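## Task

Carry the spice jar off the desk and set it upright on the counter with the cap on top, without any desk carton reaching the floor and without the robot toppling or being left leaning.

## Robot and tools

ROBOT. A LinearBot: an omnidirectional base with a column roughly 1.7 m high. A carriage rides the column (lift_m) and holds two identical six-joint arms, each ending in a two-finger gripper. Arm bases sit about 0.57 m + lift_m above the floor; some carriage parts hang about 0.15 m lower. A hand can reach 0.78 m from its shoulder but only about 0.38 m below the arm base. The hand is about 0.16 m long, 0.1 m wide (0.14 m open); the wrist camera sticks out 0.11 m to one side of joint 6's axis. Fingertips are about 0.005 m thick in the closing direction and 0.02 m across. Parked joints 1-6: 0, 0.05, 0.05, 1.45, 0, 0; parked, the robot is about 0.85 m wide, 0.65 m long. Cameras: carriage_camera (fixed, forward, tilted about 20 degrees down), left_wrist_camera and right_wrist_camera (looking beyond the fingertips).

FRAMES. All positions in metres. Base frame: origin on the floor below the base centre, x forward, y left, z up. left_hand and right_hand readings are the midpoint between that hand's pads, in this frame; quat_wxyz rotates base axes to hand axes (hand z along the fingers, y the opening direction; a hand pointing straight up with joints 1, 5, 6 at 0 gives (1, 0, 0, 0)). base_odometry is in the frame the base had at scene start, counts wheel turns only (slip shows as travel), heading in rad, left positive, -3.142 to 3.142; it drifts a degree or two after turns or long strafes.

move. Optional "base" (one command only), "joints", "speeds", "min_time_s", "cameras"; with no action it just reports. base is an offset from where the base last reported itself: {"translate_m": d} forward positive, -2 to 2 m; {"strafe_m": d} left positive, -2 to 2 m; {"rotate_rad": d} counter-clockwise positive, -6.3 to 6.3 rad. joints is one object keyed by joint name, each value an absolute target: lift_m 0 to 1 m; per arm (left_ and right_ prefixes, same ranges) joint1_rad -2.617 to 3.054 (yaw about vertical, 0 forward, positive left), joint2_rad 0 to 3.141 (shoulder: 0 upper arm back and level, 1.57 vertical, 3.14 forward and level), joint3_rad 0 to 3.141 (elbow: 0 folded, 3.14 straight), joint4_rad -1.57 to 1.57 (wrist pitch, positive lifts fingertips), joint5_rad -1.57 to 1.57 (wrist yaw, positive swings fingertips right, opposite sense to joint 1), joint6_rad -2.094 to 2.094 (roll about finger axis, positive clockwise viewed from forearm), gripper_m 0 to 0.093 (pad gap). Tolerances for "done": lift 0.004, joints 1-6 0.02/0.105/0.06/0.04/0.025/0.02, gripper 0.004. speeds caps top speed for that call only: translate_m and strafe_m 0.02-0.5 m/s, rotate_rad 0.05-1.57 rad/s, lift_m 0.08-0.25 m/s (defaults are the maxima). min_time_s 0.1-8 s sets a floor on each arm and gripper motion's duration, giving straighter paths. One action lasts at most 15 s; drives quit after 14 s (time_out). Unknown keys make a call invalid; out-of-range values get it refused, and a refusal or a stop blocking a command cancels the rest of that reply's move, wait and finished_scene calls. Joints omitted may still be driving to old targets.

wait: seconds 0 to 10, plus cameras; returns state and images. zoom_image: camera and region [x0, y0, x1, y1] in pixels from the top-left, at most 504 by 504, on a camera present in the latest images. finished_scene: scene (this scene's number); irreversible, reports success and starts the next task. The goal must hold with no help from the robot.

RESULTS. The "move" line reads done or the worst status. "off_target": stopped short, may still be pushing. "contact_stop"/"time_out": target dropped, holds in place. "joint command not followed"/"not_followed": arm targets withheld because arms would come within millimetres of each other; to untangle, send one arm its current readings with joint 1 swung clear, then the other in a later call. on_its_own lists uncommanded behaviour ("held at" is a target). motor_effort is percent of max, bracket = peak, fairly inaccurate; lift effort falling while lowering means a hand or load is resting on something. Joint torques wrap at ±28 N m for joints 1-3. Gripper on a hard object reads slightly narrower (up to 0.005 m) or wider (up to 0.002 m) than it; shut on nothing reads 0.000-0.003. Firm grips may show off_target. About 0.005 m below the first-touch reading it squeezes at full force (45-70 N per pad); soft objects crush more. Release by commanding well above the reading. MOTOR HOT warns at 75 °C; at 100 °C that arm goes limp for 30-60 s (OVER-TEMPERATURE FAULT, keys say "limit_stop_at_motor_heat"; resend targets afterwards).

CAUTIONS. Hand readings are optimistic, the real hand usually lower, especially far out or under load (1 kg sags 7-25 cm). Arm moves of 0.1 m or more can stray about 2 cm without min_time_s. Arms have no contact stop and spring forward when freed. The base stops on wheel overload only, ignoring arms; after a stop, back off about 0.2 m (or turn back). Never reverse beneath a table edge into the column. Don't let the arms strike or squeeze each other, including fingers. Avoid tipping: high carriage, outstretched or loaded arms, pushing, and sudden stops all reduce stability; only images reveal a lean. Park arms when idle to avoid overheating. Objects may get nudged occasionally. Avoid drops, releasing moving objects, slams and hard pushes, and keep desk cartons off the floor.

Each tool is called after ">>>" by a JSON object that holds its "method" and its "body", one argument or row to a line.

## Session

>>> {"method": "move", "body": {
  "joints": {"lift_m": 0.85},
  "cameras": ["carriage_camera"]
}}

Scene clock: 2.73 s.
Joint torques (N m): left_arm=[0.62 4.3 5.9 -0.21 -0.14 -0.05] | right_arm=[-0.01 4.36 7.02 -0.13 -0.02 -0.12]
move: done
base_odometry: x=+0.000 y=+0.000 heading=+0.000
base_status: not commanded
joint_positions: lift_m=+0.850 left_joint1_rad=-0.017 left_joint2_rad=+0.038 left_joint3_rad=+0.047 left_joint4_rad=+1.430 left_joint5_rad=+0.018 left_joint6_rad=-0.006 left_gripper_m=+0.09396 right_joint1_rad=-0.013 right_joint2_rad=+0.048 right_joint3_rad=+0.042 right_joint4_rad=+1.441 right_joint5_rad=+0.022 right_joint6_rad=-0.023 right_gripper_m=+0.09396
joint_status: all done
motor_effort: lift_m=+31(38) drive_wheels=-2(4)
left_hand: x=+0.2657 y=+0.3054 z=+1.8338 quat_wxyz=(+0.998, +0.009, +0.066, -0.012) (m; base frame)
right_hand: x=+0.2676 y=-0.3133 z=+1.8325 quat_wxyz=(+0.997, +0.011, +0.068, -0.019) (m; base frame)
pictures: carriage_camera
Images, in order (width x height): carriage_camera 504x504.

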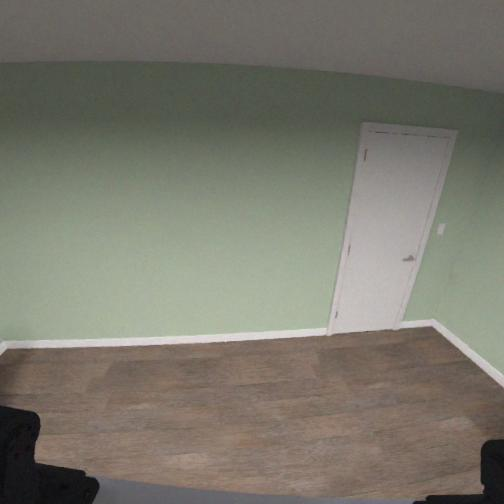

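>>> {"method": "move", "body": {
  "base": {"rotate_rad": -1.5},
  "joints": {"lift_m": 1.0},
  "cameras": ["carriage_camera"]
}}

Scene clock: 17.50 s.
Joint torques (N m): left_arm=[0.54 4.34 5.91 -0.22 -0.13 -0.05] | right_arm=[-0.05 4.37 7.06 -0.13 -0.01 -0.11]
move: done
base_odometry: x=+0.000 y=+0.000 heading=-1.499
base_status: done
joint_positions: lift_m=+0.997 left_joint1_rad=-0.017 left_joint2_rad=+0.038 left_joint3_rad=+0.047 left_joint4_rad=+1.430 left_joint5_rad=+0.018 left_joint6_rad=-0.006 left_gripper_m=+0.09397 right_joint1_rad=-0.013 right_joint2_rad=+0.048 right_joint3_rad=+0.042 right_joint4_rad=+1.441 right_joint5_rad=+0.022 right_joint6_rad=-0.023 right_gripper_m=+0.09397
joint_status: all done
joint sent to its limit — lift_m, upper limit.
motor_effort: lift_m=+31(37) drive_wheels=+5(17)
left_hand: x=+0.2657 y=+0.3054 z=+1.9809 quat_wxyz=(+0.998, +0.009, +0.066, -0.012) (m; base frame)
right_hand: x=+0.2676 y=-0.3133 z=+1.9796 quat_wxyz=(+0.997, +0.011, +0.068, -0.019) (m; base frame)
pictures: carriage_camera
Images, in order (width x height): carriage_camera 504x504.

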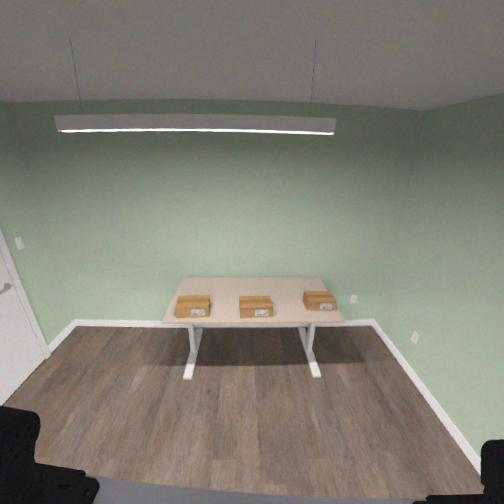

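>>> {"method": "move", "body": {
  "base": {"translate_m": 0.8},
  "cameras": ["carriage_camera"]
}}

>>> {"method": "zoom_image", "body": {
  "camera": "carriage_camera",
  "region": [110, 310, 410, 460]
}}

Scene clock: 26.33 s.
Joint torques (N m): left_arm=[0.58 4.34 5.9 -0.25 -0.13 -0.05] | right_arm=[-0.03 4.38 6.97 -0.11 -0.02 -0.12]
move: done
base_odometry: x=+0.056 y=-0.798 heading=-1.501
base_status: done
joint_positions: lift_m=+0.997 left_joint1_rad=-0.017 left_joint2_rad=+0.038 left_joint3_rad=+0.047 left_joint4_rad=+1.429 left_joint5_rad=+0.018 left_joint6_rad=-0.006 left_gripper_m=+0.09397 right_joint1_rad=-0.013 right_joint2_rad=+0.048 right_joint3_rad=+0.042 right_joint4_rad=+1.438 right_joint5_rad=+0.022 right_joint6_rad=-0.023 right_gripper_m=+0.09397
joint_status: not commanded
motor_effort: lift_m=+31(31) drive_wheels=-10(23)
left_hand: x=+0.2659 y=+0.3054 z=+1.9808 quat_wxyz=(+0.998, +0.009, +0.066, -0.012) (m; base frame)
right_hand: x=+0.2683 y=-0.3133 z=+1.9795 quat_wxyz=(+0.997, +0.011, +0.069, -0.019) (m; base frame)
pictures: carriage_camera
Images, in order (width x height): carriage_camera 504x504.

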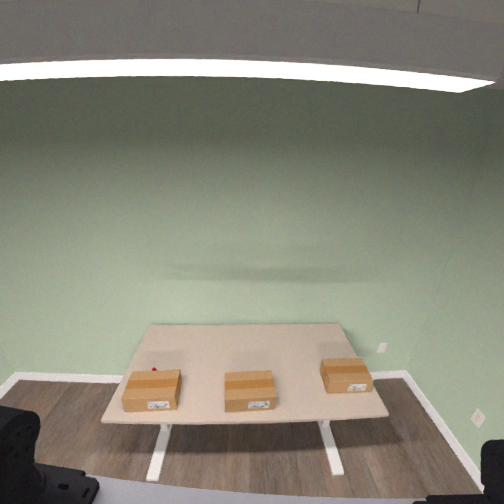

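Scaled by 1.680 from the camera's 504x504 image, which has a finer 720x720 frame.

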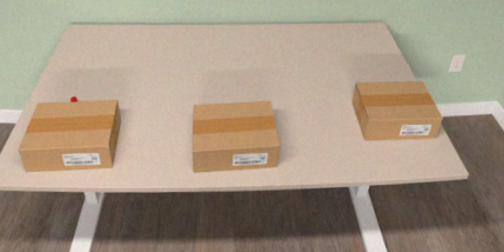

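>>> {"method": "move", "body": {
  "base": {"strafe_m": 0.32},
  "joints": {"left_joint1_rad": 0.0, "left_joint2_rad": 2.528, "left_joint3_rad": 1.412, "left_joint4_rad": -0.43, "left_joint5_rad": 0.0, "left_joint6_rad": 0.0, "lift_m": 0.8},
  "min_time_s": 2.5,
  "cameras": []
}}

>>> {"method": "move", "body": {
  "base": {"translate_m": 0.43},
  "cameras": ["carriage_camera", "left_wrist_camera"]
}}

Scene clock: 40.10 s.
Joint torques (N m): left_arm=[0.69 -12.75 6.45 0.54 -0.18 0.01] | right_arm=[0.01 4.37 7.04 -0.1 -0.01 -0.12]
move: done
base_odometry: x=+0.375 y=-0.776 heading=-1.501
base_status: done
joint_positions: lift_m=+0.800 left_joint1_rad=-0.002 left_joint2_rad=+2.513 left_joint3_rad=+1.393 left_joint4_rad=-0.414 left_joint5_rad=+0.006 left_joint6_rad=-0.006 left_gripper_m=+0.09397 right_joint1_rad=-0.013 right_joint2_rad=+0.048 right_joint3_rad=+0.042 right_joint4_rad=+1.438 right_joint5_rad=+0.022 right_joint6_rad=-0.023 right_gripper_m=+0.09397
joint_status: all done
motor_effort: lift_m=+27(29) drive_wheels=-5(12)
left_hand: x=+0.6362 y=+0.3071 z=+1.1835 quat_wxyz=(+0.018, -0.002, +1.000, -0.003) (m; base frame)
right_hand: x=+0.2683 y=-0.3133 z=+1.7828 quat_wxyz=(+0.997, +0.011, +0.069, -0.019) (m; base frame)
pictures: none
No camera images: "cameras" was empty.

Scene clock: 43.00 s.
Joint torques (N m): left_arm=[0.73 -12.74 6.43 0.58 -0.18 0.02] | right_arm=[0.02 4.36 7.02 -0.09 0 -0.12]
move: done
base_odometry: x=+0.405 y=-1.205 heading=-1.500
base_status: done
joint_positions: lift_m=+0.800 left_joint1_rad=-0.002 left_joint2_rad=+2.513 left_joint3_rad=+1.393 left_joint4_rad=-0.423 left_joint5_rad=+0.006 left_joint6_rad=-0.006 left_gripper_m=+0.09397 right_joint1_rad=-0.013 right_joint2_rad=+0.048 right_joint3_rad=+0.042 right_joint4_rad=+1.437 right_joint5_rad=+0.022 right_joint6_rad=-0.023 right_gripper_m=+0.09397
joint_status: not commanded
motor_effort: lift_m=+27(27) drive_wheels=-10(14)
left_hand: x=+0.6342 y=+0.3071 z=+1.1834 quat_wxyz=(+0.014, -0.002, +1.000, -0.003) (m; base frame)
right_hand: x=+0.2686 y=-0.3133 z=+1.7827 quat_wxyz=(+0.997, +0.011, +0.070, -0.019) (m; base frame)
pictures: carriage_camera, left_wrist_camera
Images, in order (width x height): carriage_camera 504x504, left_wrist_camera 504x504.

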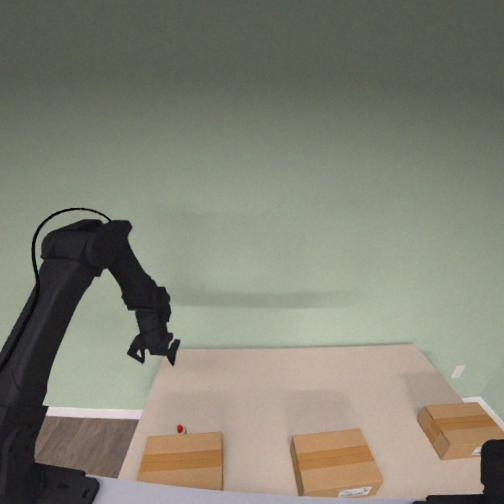

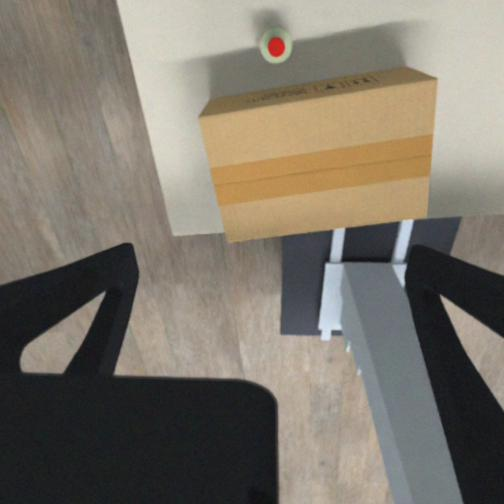

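>>> {"method": "move", "body": {
  "base": {"translate_m": 0.047},
  "joints": {"left_joint6_rad": -0.17, "lift_m": 0.53},
  "cameras": ["left_wrist_camera"]
}}

Scene clock: 66.63 s.
Joint torques (N m): left_arm=[0.77 -13.64 5.98 0.57 -0.2 -0.13] | right_arm=[0.01 4.37 7.05 -0.09 -0.01 -0.11]
move: done
base_odometry: x=+0.409 y=-1.252 heading=-1.499
base_status: done
joint_positions: lift_m=+0.530 left_joint1_rad=-0.002 left_joint2_rad=+2.522 left_joint3_rad=+1.398 left_joint4_rad=-0.426 left_joint5_rad=+0.006 left_joint6_rad=-0.162 left_gripper_m=+0.09397 right_joint1_rad=-0.013 right_joint2_rad=+0.048 right_joint3_rad=+0.042 right_joint4_rad=+1.437 right_joint5_rad=+0.022 right_joint6_rad=-0.023 right_gripper_m=+0.09397
joint_status: all done
motor_effort: lift_m=+28(29) drive_wheels=-6(13)
left_hand: x=+0.6325 y=+0.3071 z=+0.9104 quat_wxyz=(+0.010, -0.080, +0.997, -0.004) (m; base frame)
right_hand: x=+0.2686 y=-0.3133 z=+1.5126 quat_wxyz=(+0.997, +0.011, +0.070, -0.019) (m; base frame)
pictures: left_wrist_camera
Images, in order (width x height): left_wrist_camera 504x504.

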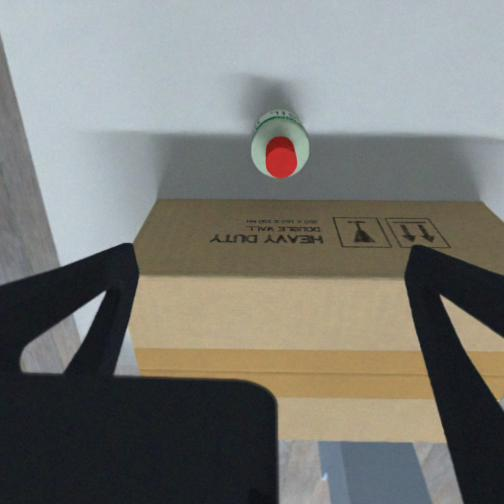

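>>> {"method": "move", "body": {
  "joints": {"left_joint1_rad": -0.023, "left_joint4_rad": -0.456, "lift_m": 0.43},
  "cameras": ["left_wrist_camera"]
}}

Scene clock: 79.20 s.
Joint torques (N m): left_arm=[0.54 -13.71 5.74 0.48 -0.19 -0.13] | right_arm=[0.06 4.36 7.05 -0.09 -0.01 -0.12]
move: done
base_odometry: x=+0.409 y=-1.252 heading=-1.499
base_status: not commanded
joint_positions: lift_m=+0.430 left_joint1_rad=-0.022 left_joint2_rad=+2.523 left_joint3_rad=+1.400 left_joint4_rad=-0.447 left_joint5_rad=+0.005 left_joint6_rad=-0.162 left_gripper_m=+0.09397 right_joint1_rad=-0.013 right_joint2_rad=+0.048 right_joint3_rad=+0.042 right_joint4_rad=+1.437 right_joint5_rad=+0.022 right_joint6_rad=-0.023 right_gripper_m=+0.09397
joint_status: all done
motor_effort: lift_m=+27(28) drive_wheels=-6(9)
left_hand: x=+0.6278 y=+0.2996 z=+0.8103 quat_wxyz=(+0.000, -0.070, +0.998, -0.003) (m; base frame)
right_hand: x=+0.2686 y=-0.3133 z=+1.4127 quat_wxyz=(+0.997, +0.011, +0.070, -0.019) (m; base frame)
pictures: left_wrist_camera
Images, in order (width x height): left_wrist_camera 504x504.

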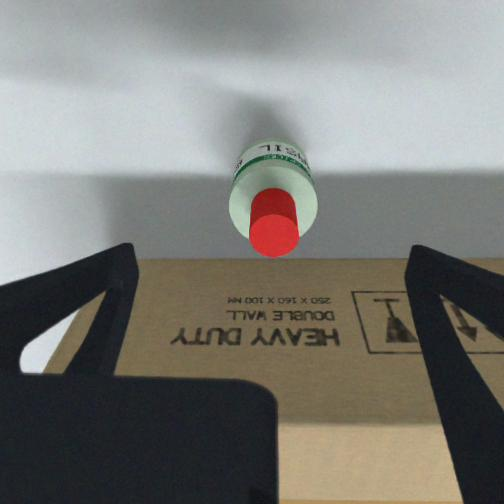

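>>> {"method": "move", "body": {
  "joints": {"lift_m": 0.372},
  "speeds": {"lift_m": 0.08},
  "cameras": ["left_wrist_camera"]
}}

Scene clock: 104.13 s.
Joint torques (N m): left_arm=[0.47 -13.9 5.61 0.53 -0.2 -0.14] | right_arm=[0.03 4.4 7.02 -0.09 -0.01 -0.12]
move: done
base_odometry: x=+0.409 y=-1.252 heading=-1.499
base_status: not commanded
joint_positions: lift_m=+0.372 left_joint1_rad=-0.022 left_joint2_rad=+2.524 left_joint3_rad=+1.401 left_joint4_rad=-0.451 left_joint5_rad=+0.005 left_joint6_rad=-0.162 left_gripper_m=+0.09397 right_joint1_rad=-0.013 right_joint2_rad=+0.048 right_joint3_rad=+0.042 right_joint4_rad=+1.437 right_joint5_rad=+0.022 right_joint6_rad=-0.023 right_gripper_m=+0.09397
joint_status: all done
motor_effort: lift_m=+27(29) drive_wheels=+6(8)
left_hand: x=+0.6276 y=+0.2996 z=+0.7525 quat_wxyz=(-0.001, -0.070, +0.998, -0.003) (m; base frame)
right_hand: x=+0.2686 y=-0.3133 z=+1.3547 quat_wxyz=(+0.997, +0.011, +0.070, -0.019) (m; base frame)
pictures: left_wrist_camera
Images, in order (width x height): left_wrist_camera 504x504.

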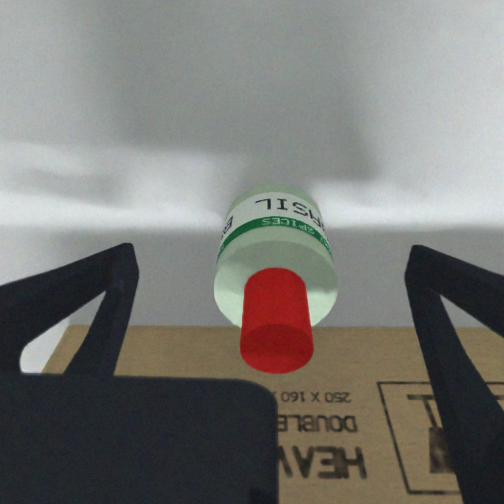

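>>> {"method": "move", "body": {
  "joints": {"lift_m": 0.361},
  "speeds": {"lift_m": 0.08},
  "cameras": ["left_wrist_camera"]
}}

Scene clock: 110.30 s.
Joint torques (N m): left_arm=[0.31 -13.81 5.45 0.52 -0.19 -0.15] | right_arm=[0.03 4.37 7.04 -0.09 -0.01 -0.11]
move: done
base_odometry: x=+0.409 y=-1.252 heading=-1.499
base_status: not commanded
joint_positions: lift_m=+0.361 left_joint1_rad=-0.022 left_joint2_rad=+2.524 left_joint3_rad=+1.402 left_joint4_rad=-0.451 left_joint5_rad=+0.005 left_joint6_rad=-0.162 left_gripper_m=+0.09397 right_joint1_rad=-0.013 right_joint2_rad=+0.048 right_joint3_rad=+0.042 right_joint4_rad=+1.437 right_joint5_rad=+0.022 right_joint6_rad=-0.023 right_gripper_m=+0.09397
joint_status: all done
motor_effort: lift_m=+28(29) drive_wheels=+3(8)
left_hand: x=+0.6277 y=+0.2996 z=+0.7416 quat_wxyz=(-0.001, -0.070, +0.998, -0.003) (m; base frame)
right_hand: x=+0.2686 y=-0.3133 z=+1.3437 quat_wxyz=(+0.997, +0.011, +0.070, -0.019) (m; base frame)
pictures: left_wrist_camera
Images, in order (width x height): left_wrist_camera 504x504.

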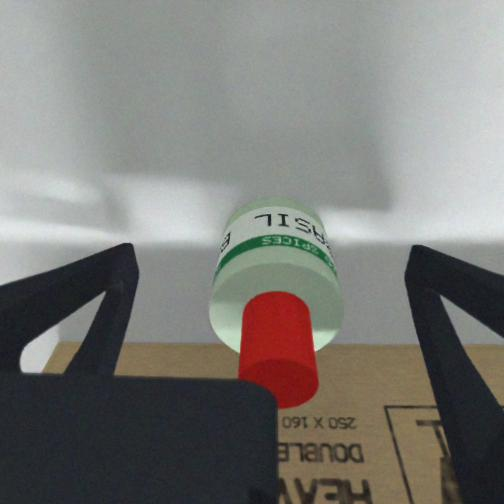

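>>> {"method": "move", "body": {
  "joints": {"left_gripper_m": 0.031},
  "min_time_s": 2,
  "cameras": ["left_wrist_camera"]
}}

Scene clock: 117.10 s.
Joint torques (N m): left_arm=[0.51 -13.78 5.57 0.53 -0.19 -0.13] | right_arm=[0.05 4.4 7.02 -0.09 -0.01 -0.12]
move: off_target
base_odometry: x=+0.409 y=-1.252 heading=-1.499
base_status: not commanded
joint_positions: lift_m=+0.361 left_joint1_rad=-0.022 left_joint2_rad=+2.524 left_joint3_rad=+1.402 left_joint4_rad=-0.451 left_joint5_rad=+0.005 left_joint6_rad=-0.162 left_gripper_m=+0.03760 right_joint1_rad=-0.013 right_joint2_rad=+0.048 right_joint3_rad=+0.042 right_joint4_rad=+1.437 right_joint5_rad=+0.022 right_joint6_rad=-0.023 right_gripper_m=+0.09397
joint_status: left_gripper_m off_target (ended at +0.03762, target +0.03100)
motor_effort: lift_m=+27(28) drive_wheels=+2(6)
left_hand: x=+0.6277 y=+0.2996 z=+0.7416 quat_wxyz=(-0.001, -0.070, +0.998, -0.003) (m; base frame)
right_hand: x=+0.2686 y=-0.3133 z=+1.3437 quat_wxyz=(+0.997, +0.011, +0.070, -0.019) (m; base frame)
pictures: left_wrist_camera
Images, in order (width x height): left_wrist_camera 504x504.

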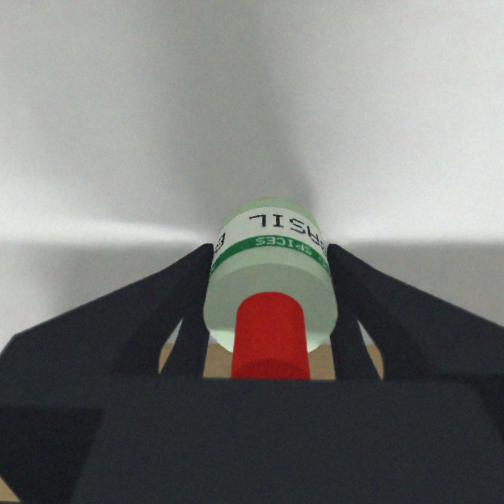

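>>> {"method": "move", "body": {
  "joints": {"lift_m": 0.6},
  "speeds": {"lift_m": 0.15},
  "cameras": ["left_wrist_camera"]
}}

>>> {"method": "move", "body": {
  "base": {"translate_m": -0.8},
  "speeds": {"translate_m": 0.4},
  "cameras": []
}}

>>> {"method": "move", "body": {
  "base": {"rotate_rad": 3.141},
  "joints": {"left_joint1_rad": 0.0, "left_joint2_rad": 1.84, "left_joint3_rad": 0.84, "left_joint4_rad": -0.57, "left_joint6_rad": 0.0, "lift_m": 0.7},
  "speeds": {"rotate_rad": 1.3},
  "min_time_s": 2,
  "cameras": ["carriage_camera", "left_wrist_camera"]
}}

Scene clock: 127.83 s.
Joint torques (N m): left_arm=[0.53 -13.93 5.53 0.53 -0.2 -0.13] | right_arm=[0.05 4.37 7.08 -0.08 -0.01 -0.12]
move: done
base_odometry: x=+0.409 y=-1.252 heading=-1.499
base_status: not commanded
joint_positions: lift_m=+0.600 left_joint1_rad=-0.022 left_joint2_rad=+2.526 left_joint3_rad=+1.402 left_joint4_rad=-0.452 left_joint5_rad=+0.005 left_joint6_rad=-0.162 left_gripper_m=+0.03760 right_joint1_rad=-0.013 right_joint2_rad=+0.048 right_joint3_rad=+0.042 right_joint4_rad=+1.437 right_joint5_rad=+0.022 right_joint6_rad=-0.023 right_gripper_m=+0.09397
joint_status: all done
motor_effort: lift_m=+31(38) drive_wheels=+3(8)
left_hand: x=+0.6270 y=+0.2996 z=+0.9794 quat_wxyz=(-0.003, -0.070, +0.998, -0.002) (m; base frame)
right_hand: x=+0.2686 y=-0.3133 z=+1.5824 quat_wxyz=(+0.997, +0.011, +0.070, -0.019) (m; base frame)
pictures: left_wrist_camera
Images, in order (width x height): left_wrist_camera 504x504.

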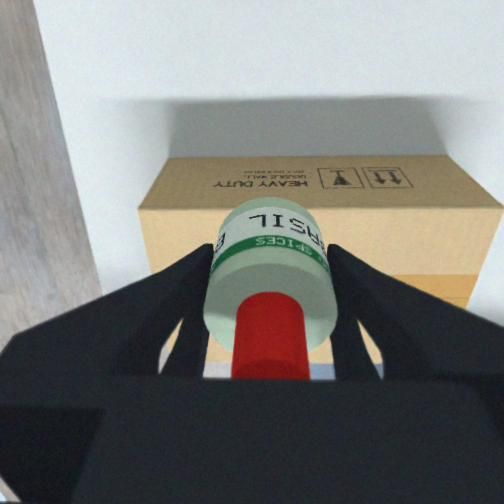

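Scene clock: 131.73 s.
Joint torques (N m): left_arm=[0.53 -13.98 5.49 0.51 -0.18 -0.12] | right_arm=[0.02 4.38 7.02 -0.08 0 -0.12]
move: done
base_odometry: x=+0.352 y=-0.454 heading=-1.499
base_status: done
joint_positions: lift_m=+0.600 left_joint1_rad=-0.022 left_joint2_rad=+2.526 left_joint3_rad=+1.402 left_joint4_rad=-0.452 left_joint5_rad=+0.005 left_joint6_rad=-0.162 left_gripper_m=+0.03759 right_joint1_rad=-0.013 right_joint2_rad=+0.048 right_joint3_rad=+0.042 right_joint4_rad=+1.437 right_joint5_rad=+0.022 right_joint6_rad=-0.023 right_gripper_m=+0.09397
joint_status: not commanded
motor_effort: lift_m=+31(31) drive_wheels=-5(14)
left_hand: x=+0.6270 y=+0.2995 z=+0.9794 quat_wxyz=(-0.003, -0.070, +0.998, -0.002) (m; base frame)
right_hand: x=+0.2686 y=-0.3133 z=+1.5824 quat_wxyz=(+0.997, +0.011, +0.070, -0.019) (m; base frame)
pictures: none
No camera images: "cameras" was empty.

Scene clock: 136.10 s.
Joint torques (N m): left_arm=[0.27 -11.69 3.9 0.47 -0.13 0.05] | right_arm=[0.05 4.36 7.04 -0.08 -0.01 -0.12]
move: done
base_odometry: x=+0.352 y=-0.454 heading=+1.641
base_status: done
joint_positions: lift_m=+0.700 left_joint1_rad=+0.003 left_joint2_rad=+1.867 left_joint3_rad=+0.851 left_joint4_rad=-0.563 left_joint5_rad=+0.002 left_joint6_rad=-0.008 left_gripper_m=+0.03758 right_joint1_rad=-0.013 right_joint2_rad=+0.048 right_joint3_rad=+0.042 right_joint4_rad=+1.437 right_joint5_rad=+0.022 right_joint6_rad=-0.023 right_gripper_m=+0.09398
joint_status: all done
motor_effort: lift_m=+31(38) drive_wheels=+6(16)
left_hand: x=+0.5079 y=+0.3095 z=+1.1978 quat_wxyz=(-0.004, -0.005, +1.000, -0.001) (m; base frame)
right_hand: x=+0.2687 y=-0.3133 z=+1.6824 quat_wxyz=(+0.997, +0.011, +0.070, -0.019) (m; base frame)
pictures: carriage_camera, left_wrist_camera
Images, in order (width x height): carriage_camera 504x504, left_wrist_camera 504x504.

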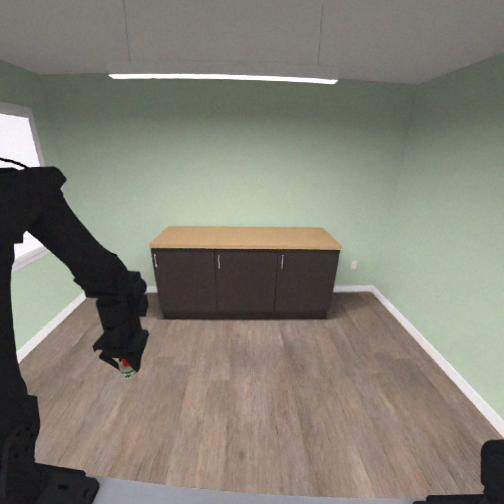

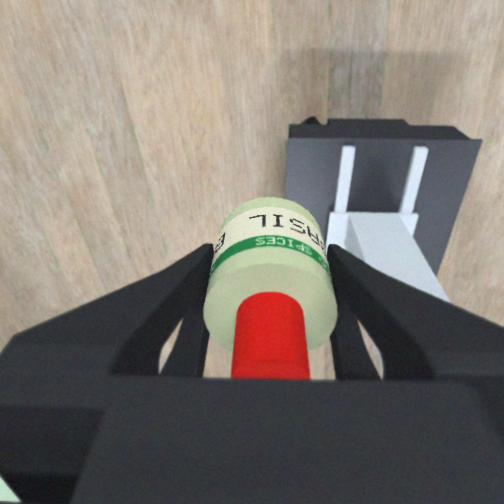

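>>> {"method": "move", "body": {
  "base": {"translate_m": 1.4},
  "cameras": ["carriage_camera"]
}}

Scene clock: 150.97 s.
Joint torques (N m): left_arm=[0.38 -11.43 3.9 0.5 -0.13 0.04] | right_arm=[0.03 4.37 7.02 -0.09 -0.01 -0.11]
move: done
base_odometry: x=+0.251 y=+0.942 heading=+1.643
base_status: done
joint_positions: lift_m=+0.700 left_joint1_rad=+0.003 left_joint2_rad=+1.866 left_joint3_rad=+0.851 left_joint4_rad=-0.566 left_joint5_rad=+0.002 left_joint6_rad=-0.008 left_gripper_m=+0.03758 right_joint1_rad=-0.013 right_joint2_rad=+0.048 right_joint3_rad=+0.042 right_joint4_rad=+1.438 right_joint5_rad=+0.022 right_joint6_rad=-0.023 right_gripper_m=+0.09398
joint_status: not commanded
motor_effort: lift_m=+31(31) drive_wheels=-11(23)
left_hand: x=+0.5073 y=+0.3095 z=+1.1982 quat_wxyz=(-0.005, -0.005, +1.000, -0.001) (m; base frame)
right_hand: x=+0.2685 y=-0.3133 z=+1.6824 quat_wxyz=(+0.997, +0.011, +0.070, -0.019) (m; base frame)
pictures: carriage_camera
Images, in order (width x height): carriage_camera 504x504.

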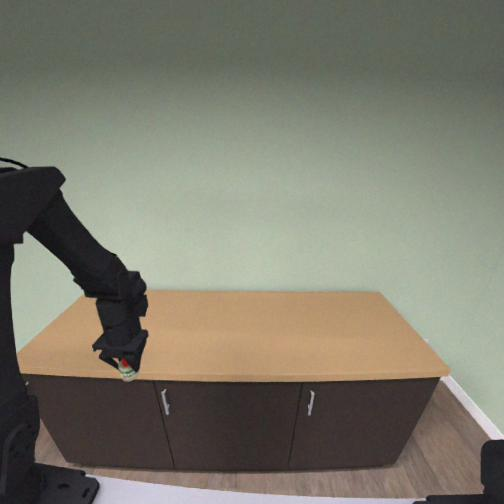

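>>> {"method": "move", "body": {
  "base": {"translate_m": 0.33},
  "joints": {"left_joint2_rad": 2.528, "left_joint3_rad": 1.412, "left_joint4_rad": -0.456},
  "speeds": {"translate_m": 0.25},
  "min_time_s": 2,
  "cameras": ["left_wrist_camera"]
}}

>>> {"method": "move", "body": {
  "joints": {"lift_m": 0.58},
  "cameras": ["carriage_camera", "left_wrist_camera"]
}}

Scene clock: 164.90 s.
Joint torques (N m): left_arm=[0.36 -12.42 6.31 0.64 -0.14 0.05] | right_arm=[0.03 4.42 7.08 -0.1 0 -0.12]
move: done
base_odometry: x=+0.227 y=+1.271 heading=+1.644
base_status: done
joint_positions: lift_m=+0.700 left_joint1_rad=+0.003 left_joint2_rad=+2.510 left_joint3_rad=+1.395 left_joint4_rad=-0.463 left_joint5_rad=+0.002 left_joint6_rad=-0.008 left_gripper_m=+0.03758 right_joint1_rad=-0.013 right_joint2_rad=+0.048 right_joint3_rad=+0.042 right_joint4_rad=+1.438 right_joint5_rad=+0.022 right_joint6_rad=-0.023 right_gripper_m=+0.09398
joint_status: all done
motor_effort: lift_m=+31(31) drive_wheels=-11(19)
left_hand: x=+0.6256 y=+0.3098 z=+1.0841 quat_wxyz=(-0.004, -0.005, +1.000, -0.001) (m; base frame)
right_hand: x=+0.2684 y=-0.3133 z=+1.6824 quat_wxyz=(+0.997, +0.011, +0.069, -0.019) (m; base frame)
pictures: left_wrist_camera
Images, in order (width x height): left_wrist_camera 504x504.

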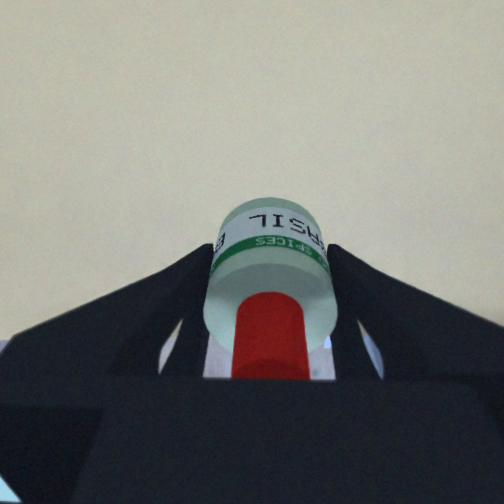

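Scene clock: 165.90 s.
Joint torques (N m): left_arm=[0.35 -13.81 5.82 0.59 -0.14 0.03] | right_arm=[0.02 4.36 7.04 -0.11 -0.01 -0.11]
move: done
base_odometry: x=+0.227 y=+1.271 heading=+1.644
base_status: not commanded
joint_positions: lift_m=+0.580 left_joint1_rad=+0.003 left_joint2_rad=+2.525 left_joint3_rad=+1.400 left_joint4_rad=-0.459 left_joint5_rad=+0.002 left_joint6_rad=-0.008 left_gripper_m=+0.03758 right_joint1_rad=-0.013 right_joint2_rad=+0.048 right_joint3_rad=+0.042 right_joint4_rad=+1.438 right_joint5_rad=+0.022 right_joint6_rad=-0.023 right_gripper_m=+0.09398
joint_status: all done
motor_effort: lift_m=+28(29) drive_wheels=-10(11)
left_hand: x=+0.6247 y=+0.3098 z=+0.9599 quat_wxyz=(-0.007, -0.005, +1.000, -0.001) (m; base frame)
right_hand: x=+0.2684 y=-0.3133 z=+1.5627 quat_wxyz=(+0.997, +0.011, +0.069, -0.019) (m; base frame)
pictures: carriage_camera, left_wrist_camera
Images, in order (width x height): carriage_camera 504x504, left_wrist_camera 504x504.

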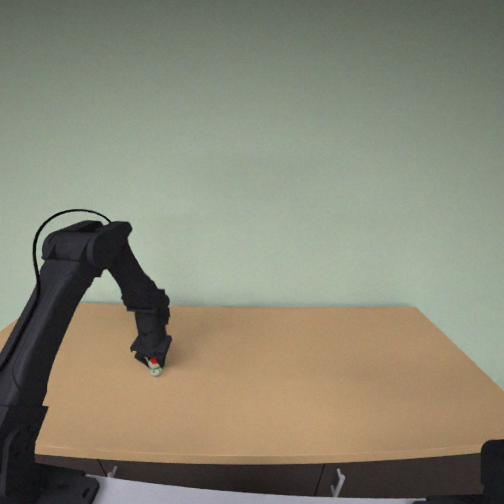

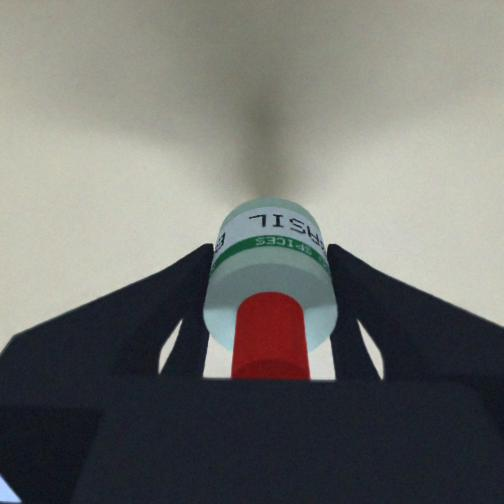

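>>> {"method": "move", "body": {
  "joints": {"lift_m": 0.557},
  "speeds": {"lift_m": 0.1},
  "cameras": ["left_wrist_camera"]
}}

>>> {"method": "move", "body": {
  "joints": {"lift_m": 0.548},
  "speeds": {"lift_m": 0.08},
  "cameras": ["left_wrist_camera"]
}}

Scene clock: 172.17 s.
Joint torques (N m): left_arm=[0.38 -14 5.48 0.58 -0.13 0.04] | right_arm=[0.06 4.44 7.04 -0.08 -0.01 -0.11]
move: done
base_odometry: x=+0.227 y=+1.271 heading=+1.644
base_status: not commanded
joint_positions: lift_m=+0.557 left_joint1_rad=+0.003 left_joint2_rad=+2.526 left_joint3_rad=+1.401 left_joint4_rad=-0.457 left_joint5_rad=+0.002 left_joint6_rad=-0.008 left_gripper_m=+0.03758 right_joint1_rad=-0.013 right_joint2_rad=+0.048 right_joint3_rad=+0.042 right_joint4_rad=+1.438 right_joint5_rad=+0.022 right_joint6_rad=-0.023 right_gripper_m=+0.09398
joint_status: all done
motor_effort: lift_m=+28(29) drive_wheels=-9(11)
left_hand: x=+0.6254 y=+0.3098 z=+0.9366 quat_wxyz=(-0.006, -0.005, +1.000, -0.001) (m; base frame)
right_hand: x=+0.2684 y=-0.3133 z=+1.5397 quat_wxyz=(+0.997, +0.011, +0.069, -0.019) (m; base frame)
pictures: left_wrist_camera
Images, in order (width x height): left_wrist_camera 504x504.

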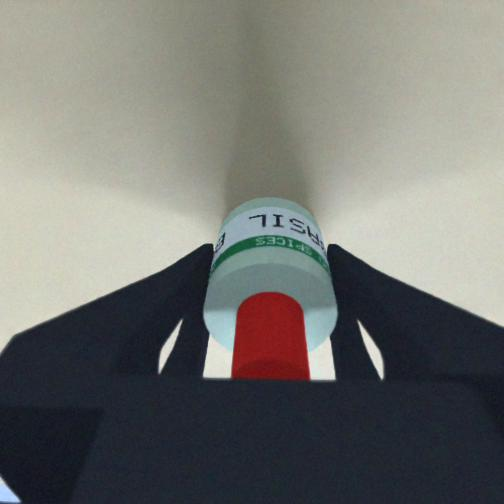

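Scene clock: 172.63 s.
Joint torques (N m): left_arm=[0.46 -13.71 4.94 0.66 -0.13 0.03] | right_arm=[0.01 4.36 7.02 -0.1 -0.01 -0.11]
move: done
base_odometry: x=+0.227 y=+1.271 heading=+1.644
base_status: not commanded
joint_positions: lift_m=+0.548 left_joint1_rad=+0.003 left_joint2_rad=+2.520 left_joint3_rad=+1.408 left_joint4_rad=-0.462 left_joint5_rad=+0.002 left_joint6_rad=-0.007 left_gripper_m=+0.03758 right_joint1_rad=-0.013 right_joint2_rad=+0.048 right_joint3_rad=+0.042 right_joint4_rad=+1.438 right_joint5_rad=+0.022 right_joint6_rad=-0.023 right_gripper_m=+0.09398
joint_status: all done
motor_effort: lift_m=+26(26) drive_wheels=-9(12)
left_hand: x=+0.6289 y=+0.3098 z=+0.9310 quat_wxyz=(-0.002, -0.005, +1.000, -0.001) (m; base frame)
right_hand: x=+0.2684 y=-0.3133 z=+1.5309 quat_wxyz=(+0.997, +0.011, +0.069, -0.019) (m; base frame)
pictures: left_wrist_camera
Images, in order (width x height): left_wrist_camera 504x504.

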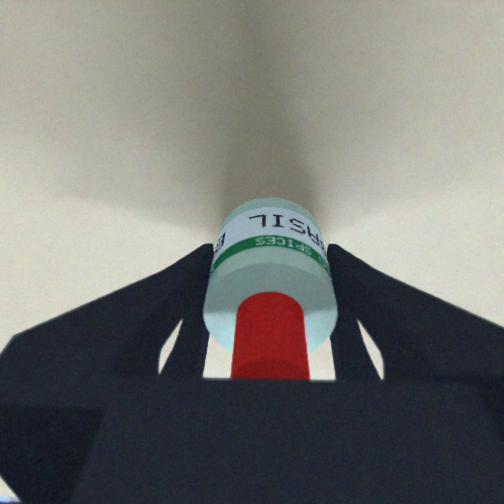

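>>> {"method": "move", "body": {
  "joints": {"left_gripper_m": 0.048},
  "min_time_s": 1.2,
  "cameras": ["left_wrist_camera"]
}}

>>> {"method": "move", "body": {
  "joints": {"left_gripper_m": 0.092},
  "min_time_s": 1,
  "cameras": []
}}

>>> {"method": "move", "body": {
  "joints": {"lift_m": 0.7},
  "speeds": {"lift_m": 0.12},
  "cameras": ["carriage_camera", "left_wrist_camera"]
}}

Scene clock: 179.43 s.
Joint torques (N m): left_arm=[0.44 -13.5 4.96 0.62 -0.13 0.03] | right_arm=[-0.02 4.41 7.04 -0.1 0 -0.12]
move: done
base_odometry: x=+0.227 y=+1.271 heading=+1.644
base_status: not commanded
joint_positions: lift_m=+0.548 left_joint1_rad=+0.003 left_joint2_rad=+2.520 left_joint3_rad=+1.408 left_joint4_rad=-0.461 left_joint5_rad=+0.002 left_joint6_rad=-0.007 left_gripper_m=+0.04793 right_joint1_rad=-0.013 right_joint2_rad=+0.048 right_joint3_rad=+0.042 right_joint4_rad=+1.438 right_joint5_rad=+0.022 right_joint6_rad=-0.023 right_gripper_m=+0.09398
joint_status: all done
motor_effort: lift_m=+26(26) drive_wheels=+6(11)
left_hand: x=+0.6292 y=+0.3098 z=+0.9310 quat_wxyz=(-0.001, -0.005, +1.000, -0.001) (m; base frame)
right_hand: x=+0.2684 y=-0.3133 z=+1.5309 quat_wxyz=(+0.997, +0.011, +0.069, -0.019) (m; base frame)
pictures: left_wrist_camera
Images, in order (width x height): left_wrist_camera 504x504.

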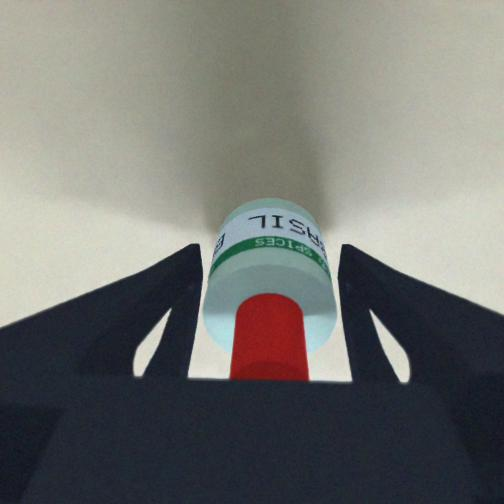

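Scene clock: 180.73 s.
Joint torques (N m): left_arm=[0.4 -13.5 4.98 0.63 -0.13 0.03] | right_arm=[0.03 4.37 7.04 -0.09 -0.01 -0.12]
move: done
base_odometry: x=+0.227 y=+1.271 heading=+1.644
base_status: not commanded
joint_positions: lift_m=+0.548 left_joint1_rad=+0.003 left_joint2_rad=+2.520 left_joint3_rad=+1.408 left_joint4_rad=-0.461 left_joint5_rad=+0.002 left_joint6_rad=-0.007 left_gripper_m=+0.09189 right_joint1_rad=-0.013 right_joint2_rad=+0.048 right_joint3_rad=+0.042 right_joint4_rad=+1.438 right_joint5_rad=+0.022 right_joint6_rad=-0.023 right_gripper_m=+0.09398
joint_status: all done
motor_effort: lift_m=+26(26) drive_wheels=+4(8)
left_hand: x=+0.6292 y=+0.3098 z=+0.9310 quat_wxyz=(-0.001, -0.005, +1.000, -0.001) (m; base frame)
right_hand: x=+0.2684 y=-0.3133 z=+1.5309 quat_wxyz=(+0.997, +0.011, +0.069, -0.019) (m; base frame)
pictures: none
No camera images: "cameras" was empty.

Scene clock: 182.40 s.
Joint torques (N m): left_arm=[0.39 -13.71 4.96 0.58 -0.13 0.02] | right_arm=[-0.02 4.38 7.02 -0.11 -0.01 -0.11]
move: done
base_odometry: x=+0.227 y=+1.271 heading=+1.644
base_status: not commanded
joint_positions: lift_m=+0.700 left_joint1_rad=+0.003 left_joint2_rad=+2.523 left_joint3_rad=+1.408 left_joint4_rad=-0.458 left_joint5_rad=+0.002 left_joint6_rad=-0.007 left_gripper_m=+0.09189 right_joint1_rad=-0.013 right_joint2_rad=+0.048 right_joint3_rad=+0.042 right_joint4_rad=+1.438 right_joint5_rad=+0.022 right_joint6_rad=-0.023 right_gripper_m=+0.09398
joint_status: all done
motor_effort: lift_m=+30(37) drive_wheels=+6(11)
left_hand: x=+0.6291 y=+0.3098 z=+1.0816 quat_wxyz=(-0.001, -0.005, +1.000, -0.001) (m; base frame)
right_hand: x=+0.2684 y=-0.3133 z=+1.6825 quat_wxyz=(+0.997, +0.011, +0.069, -0.019) (m; base frame)
pictures: carriage_camera, left_wrist_camera
Images, in order (width x height): carriage_camera 504x504, left_wrist_camera 504x504.

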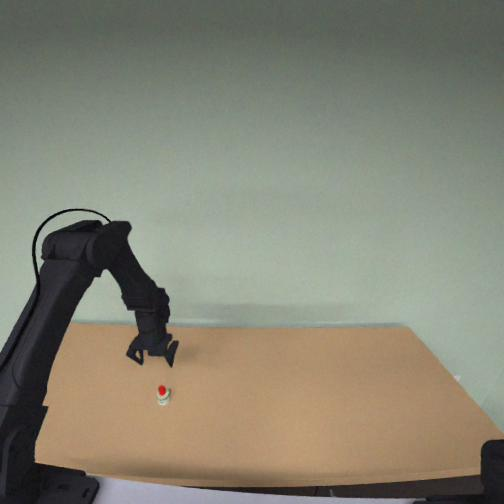

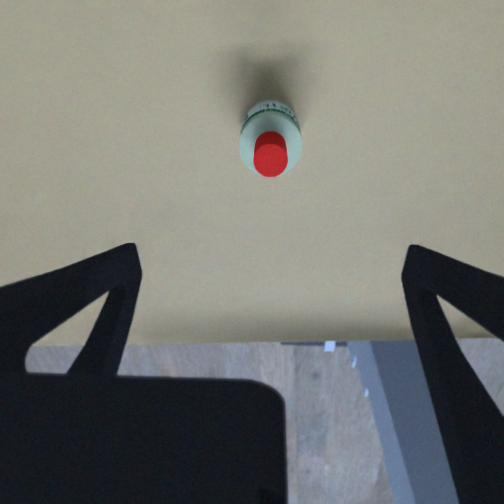

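The jar is standing upright on the counter, cap up.

>>> {"method": "finished_scene", "body": {
  "scene": 3
}}

The scene is finished: the task was done.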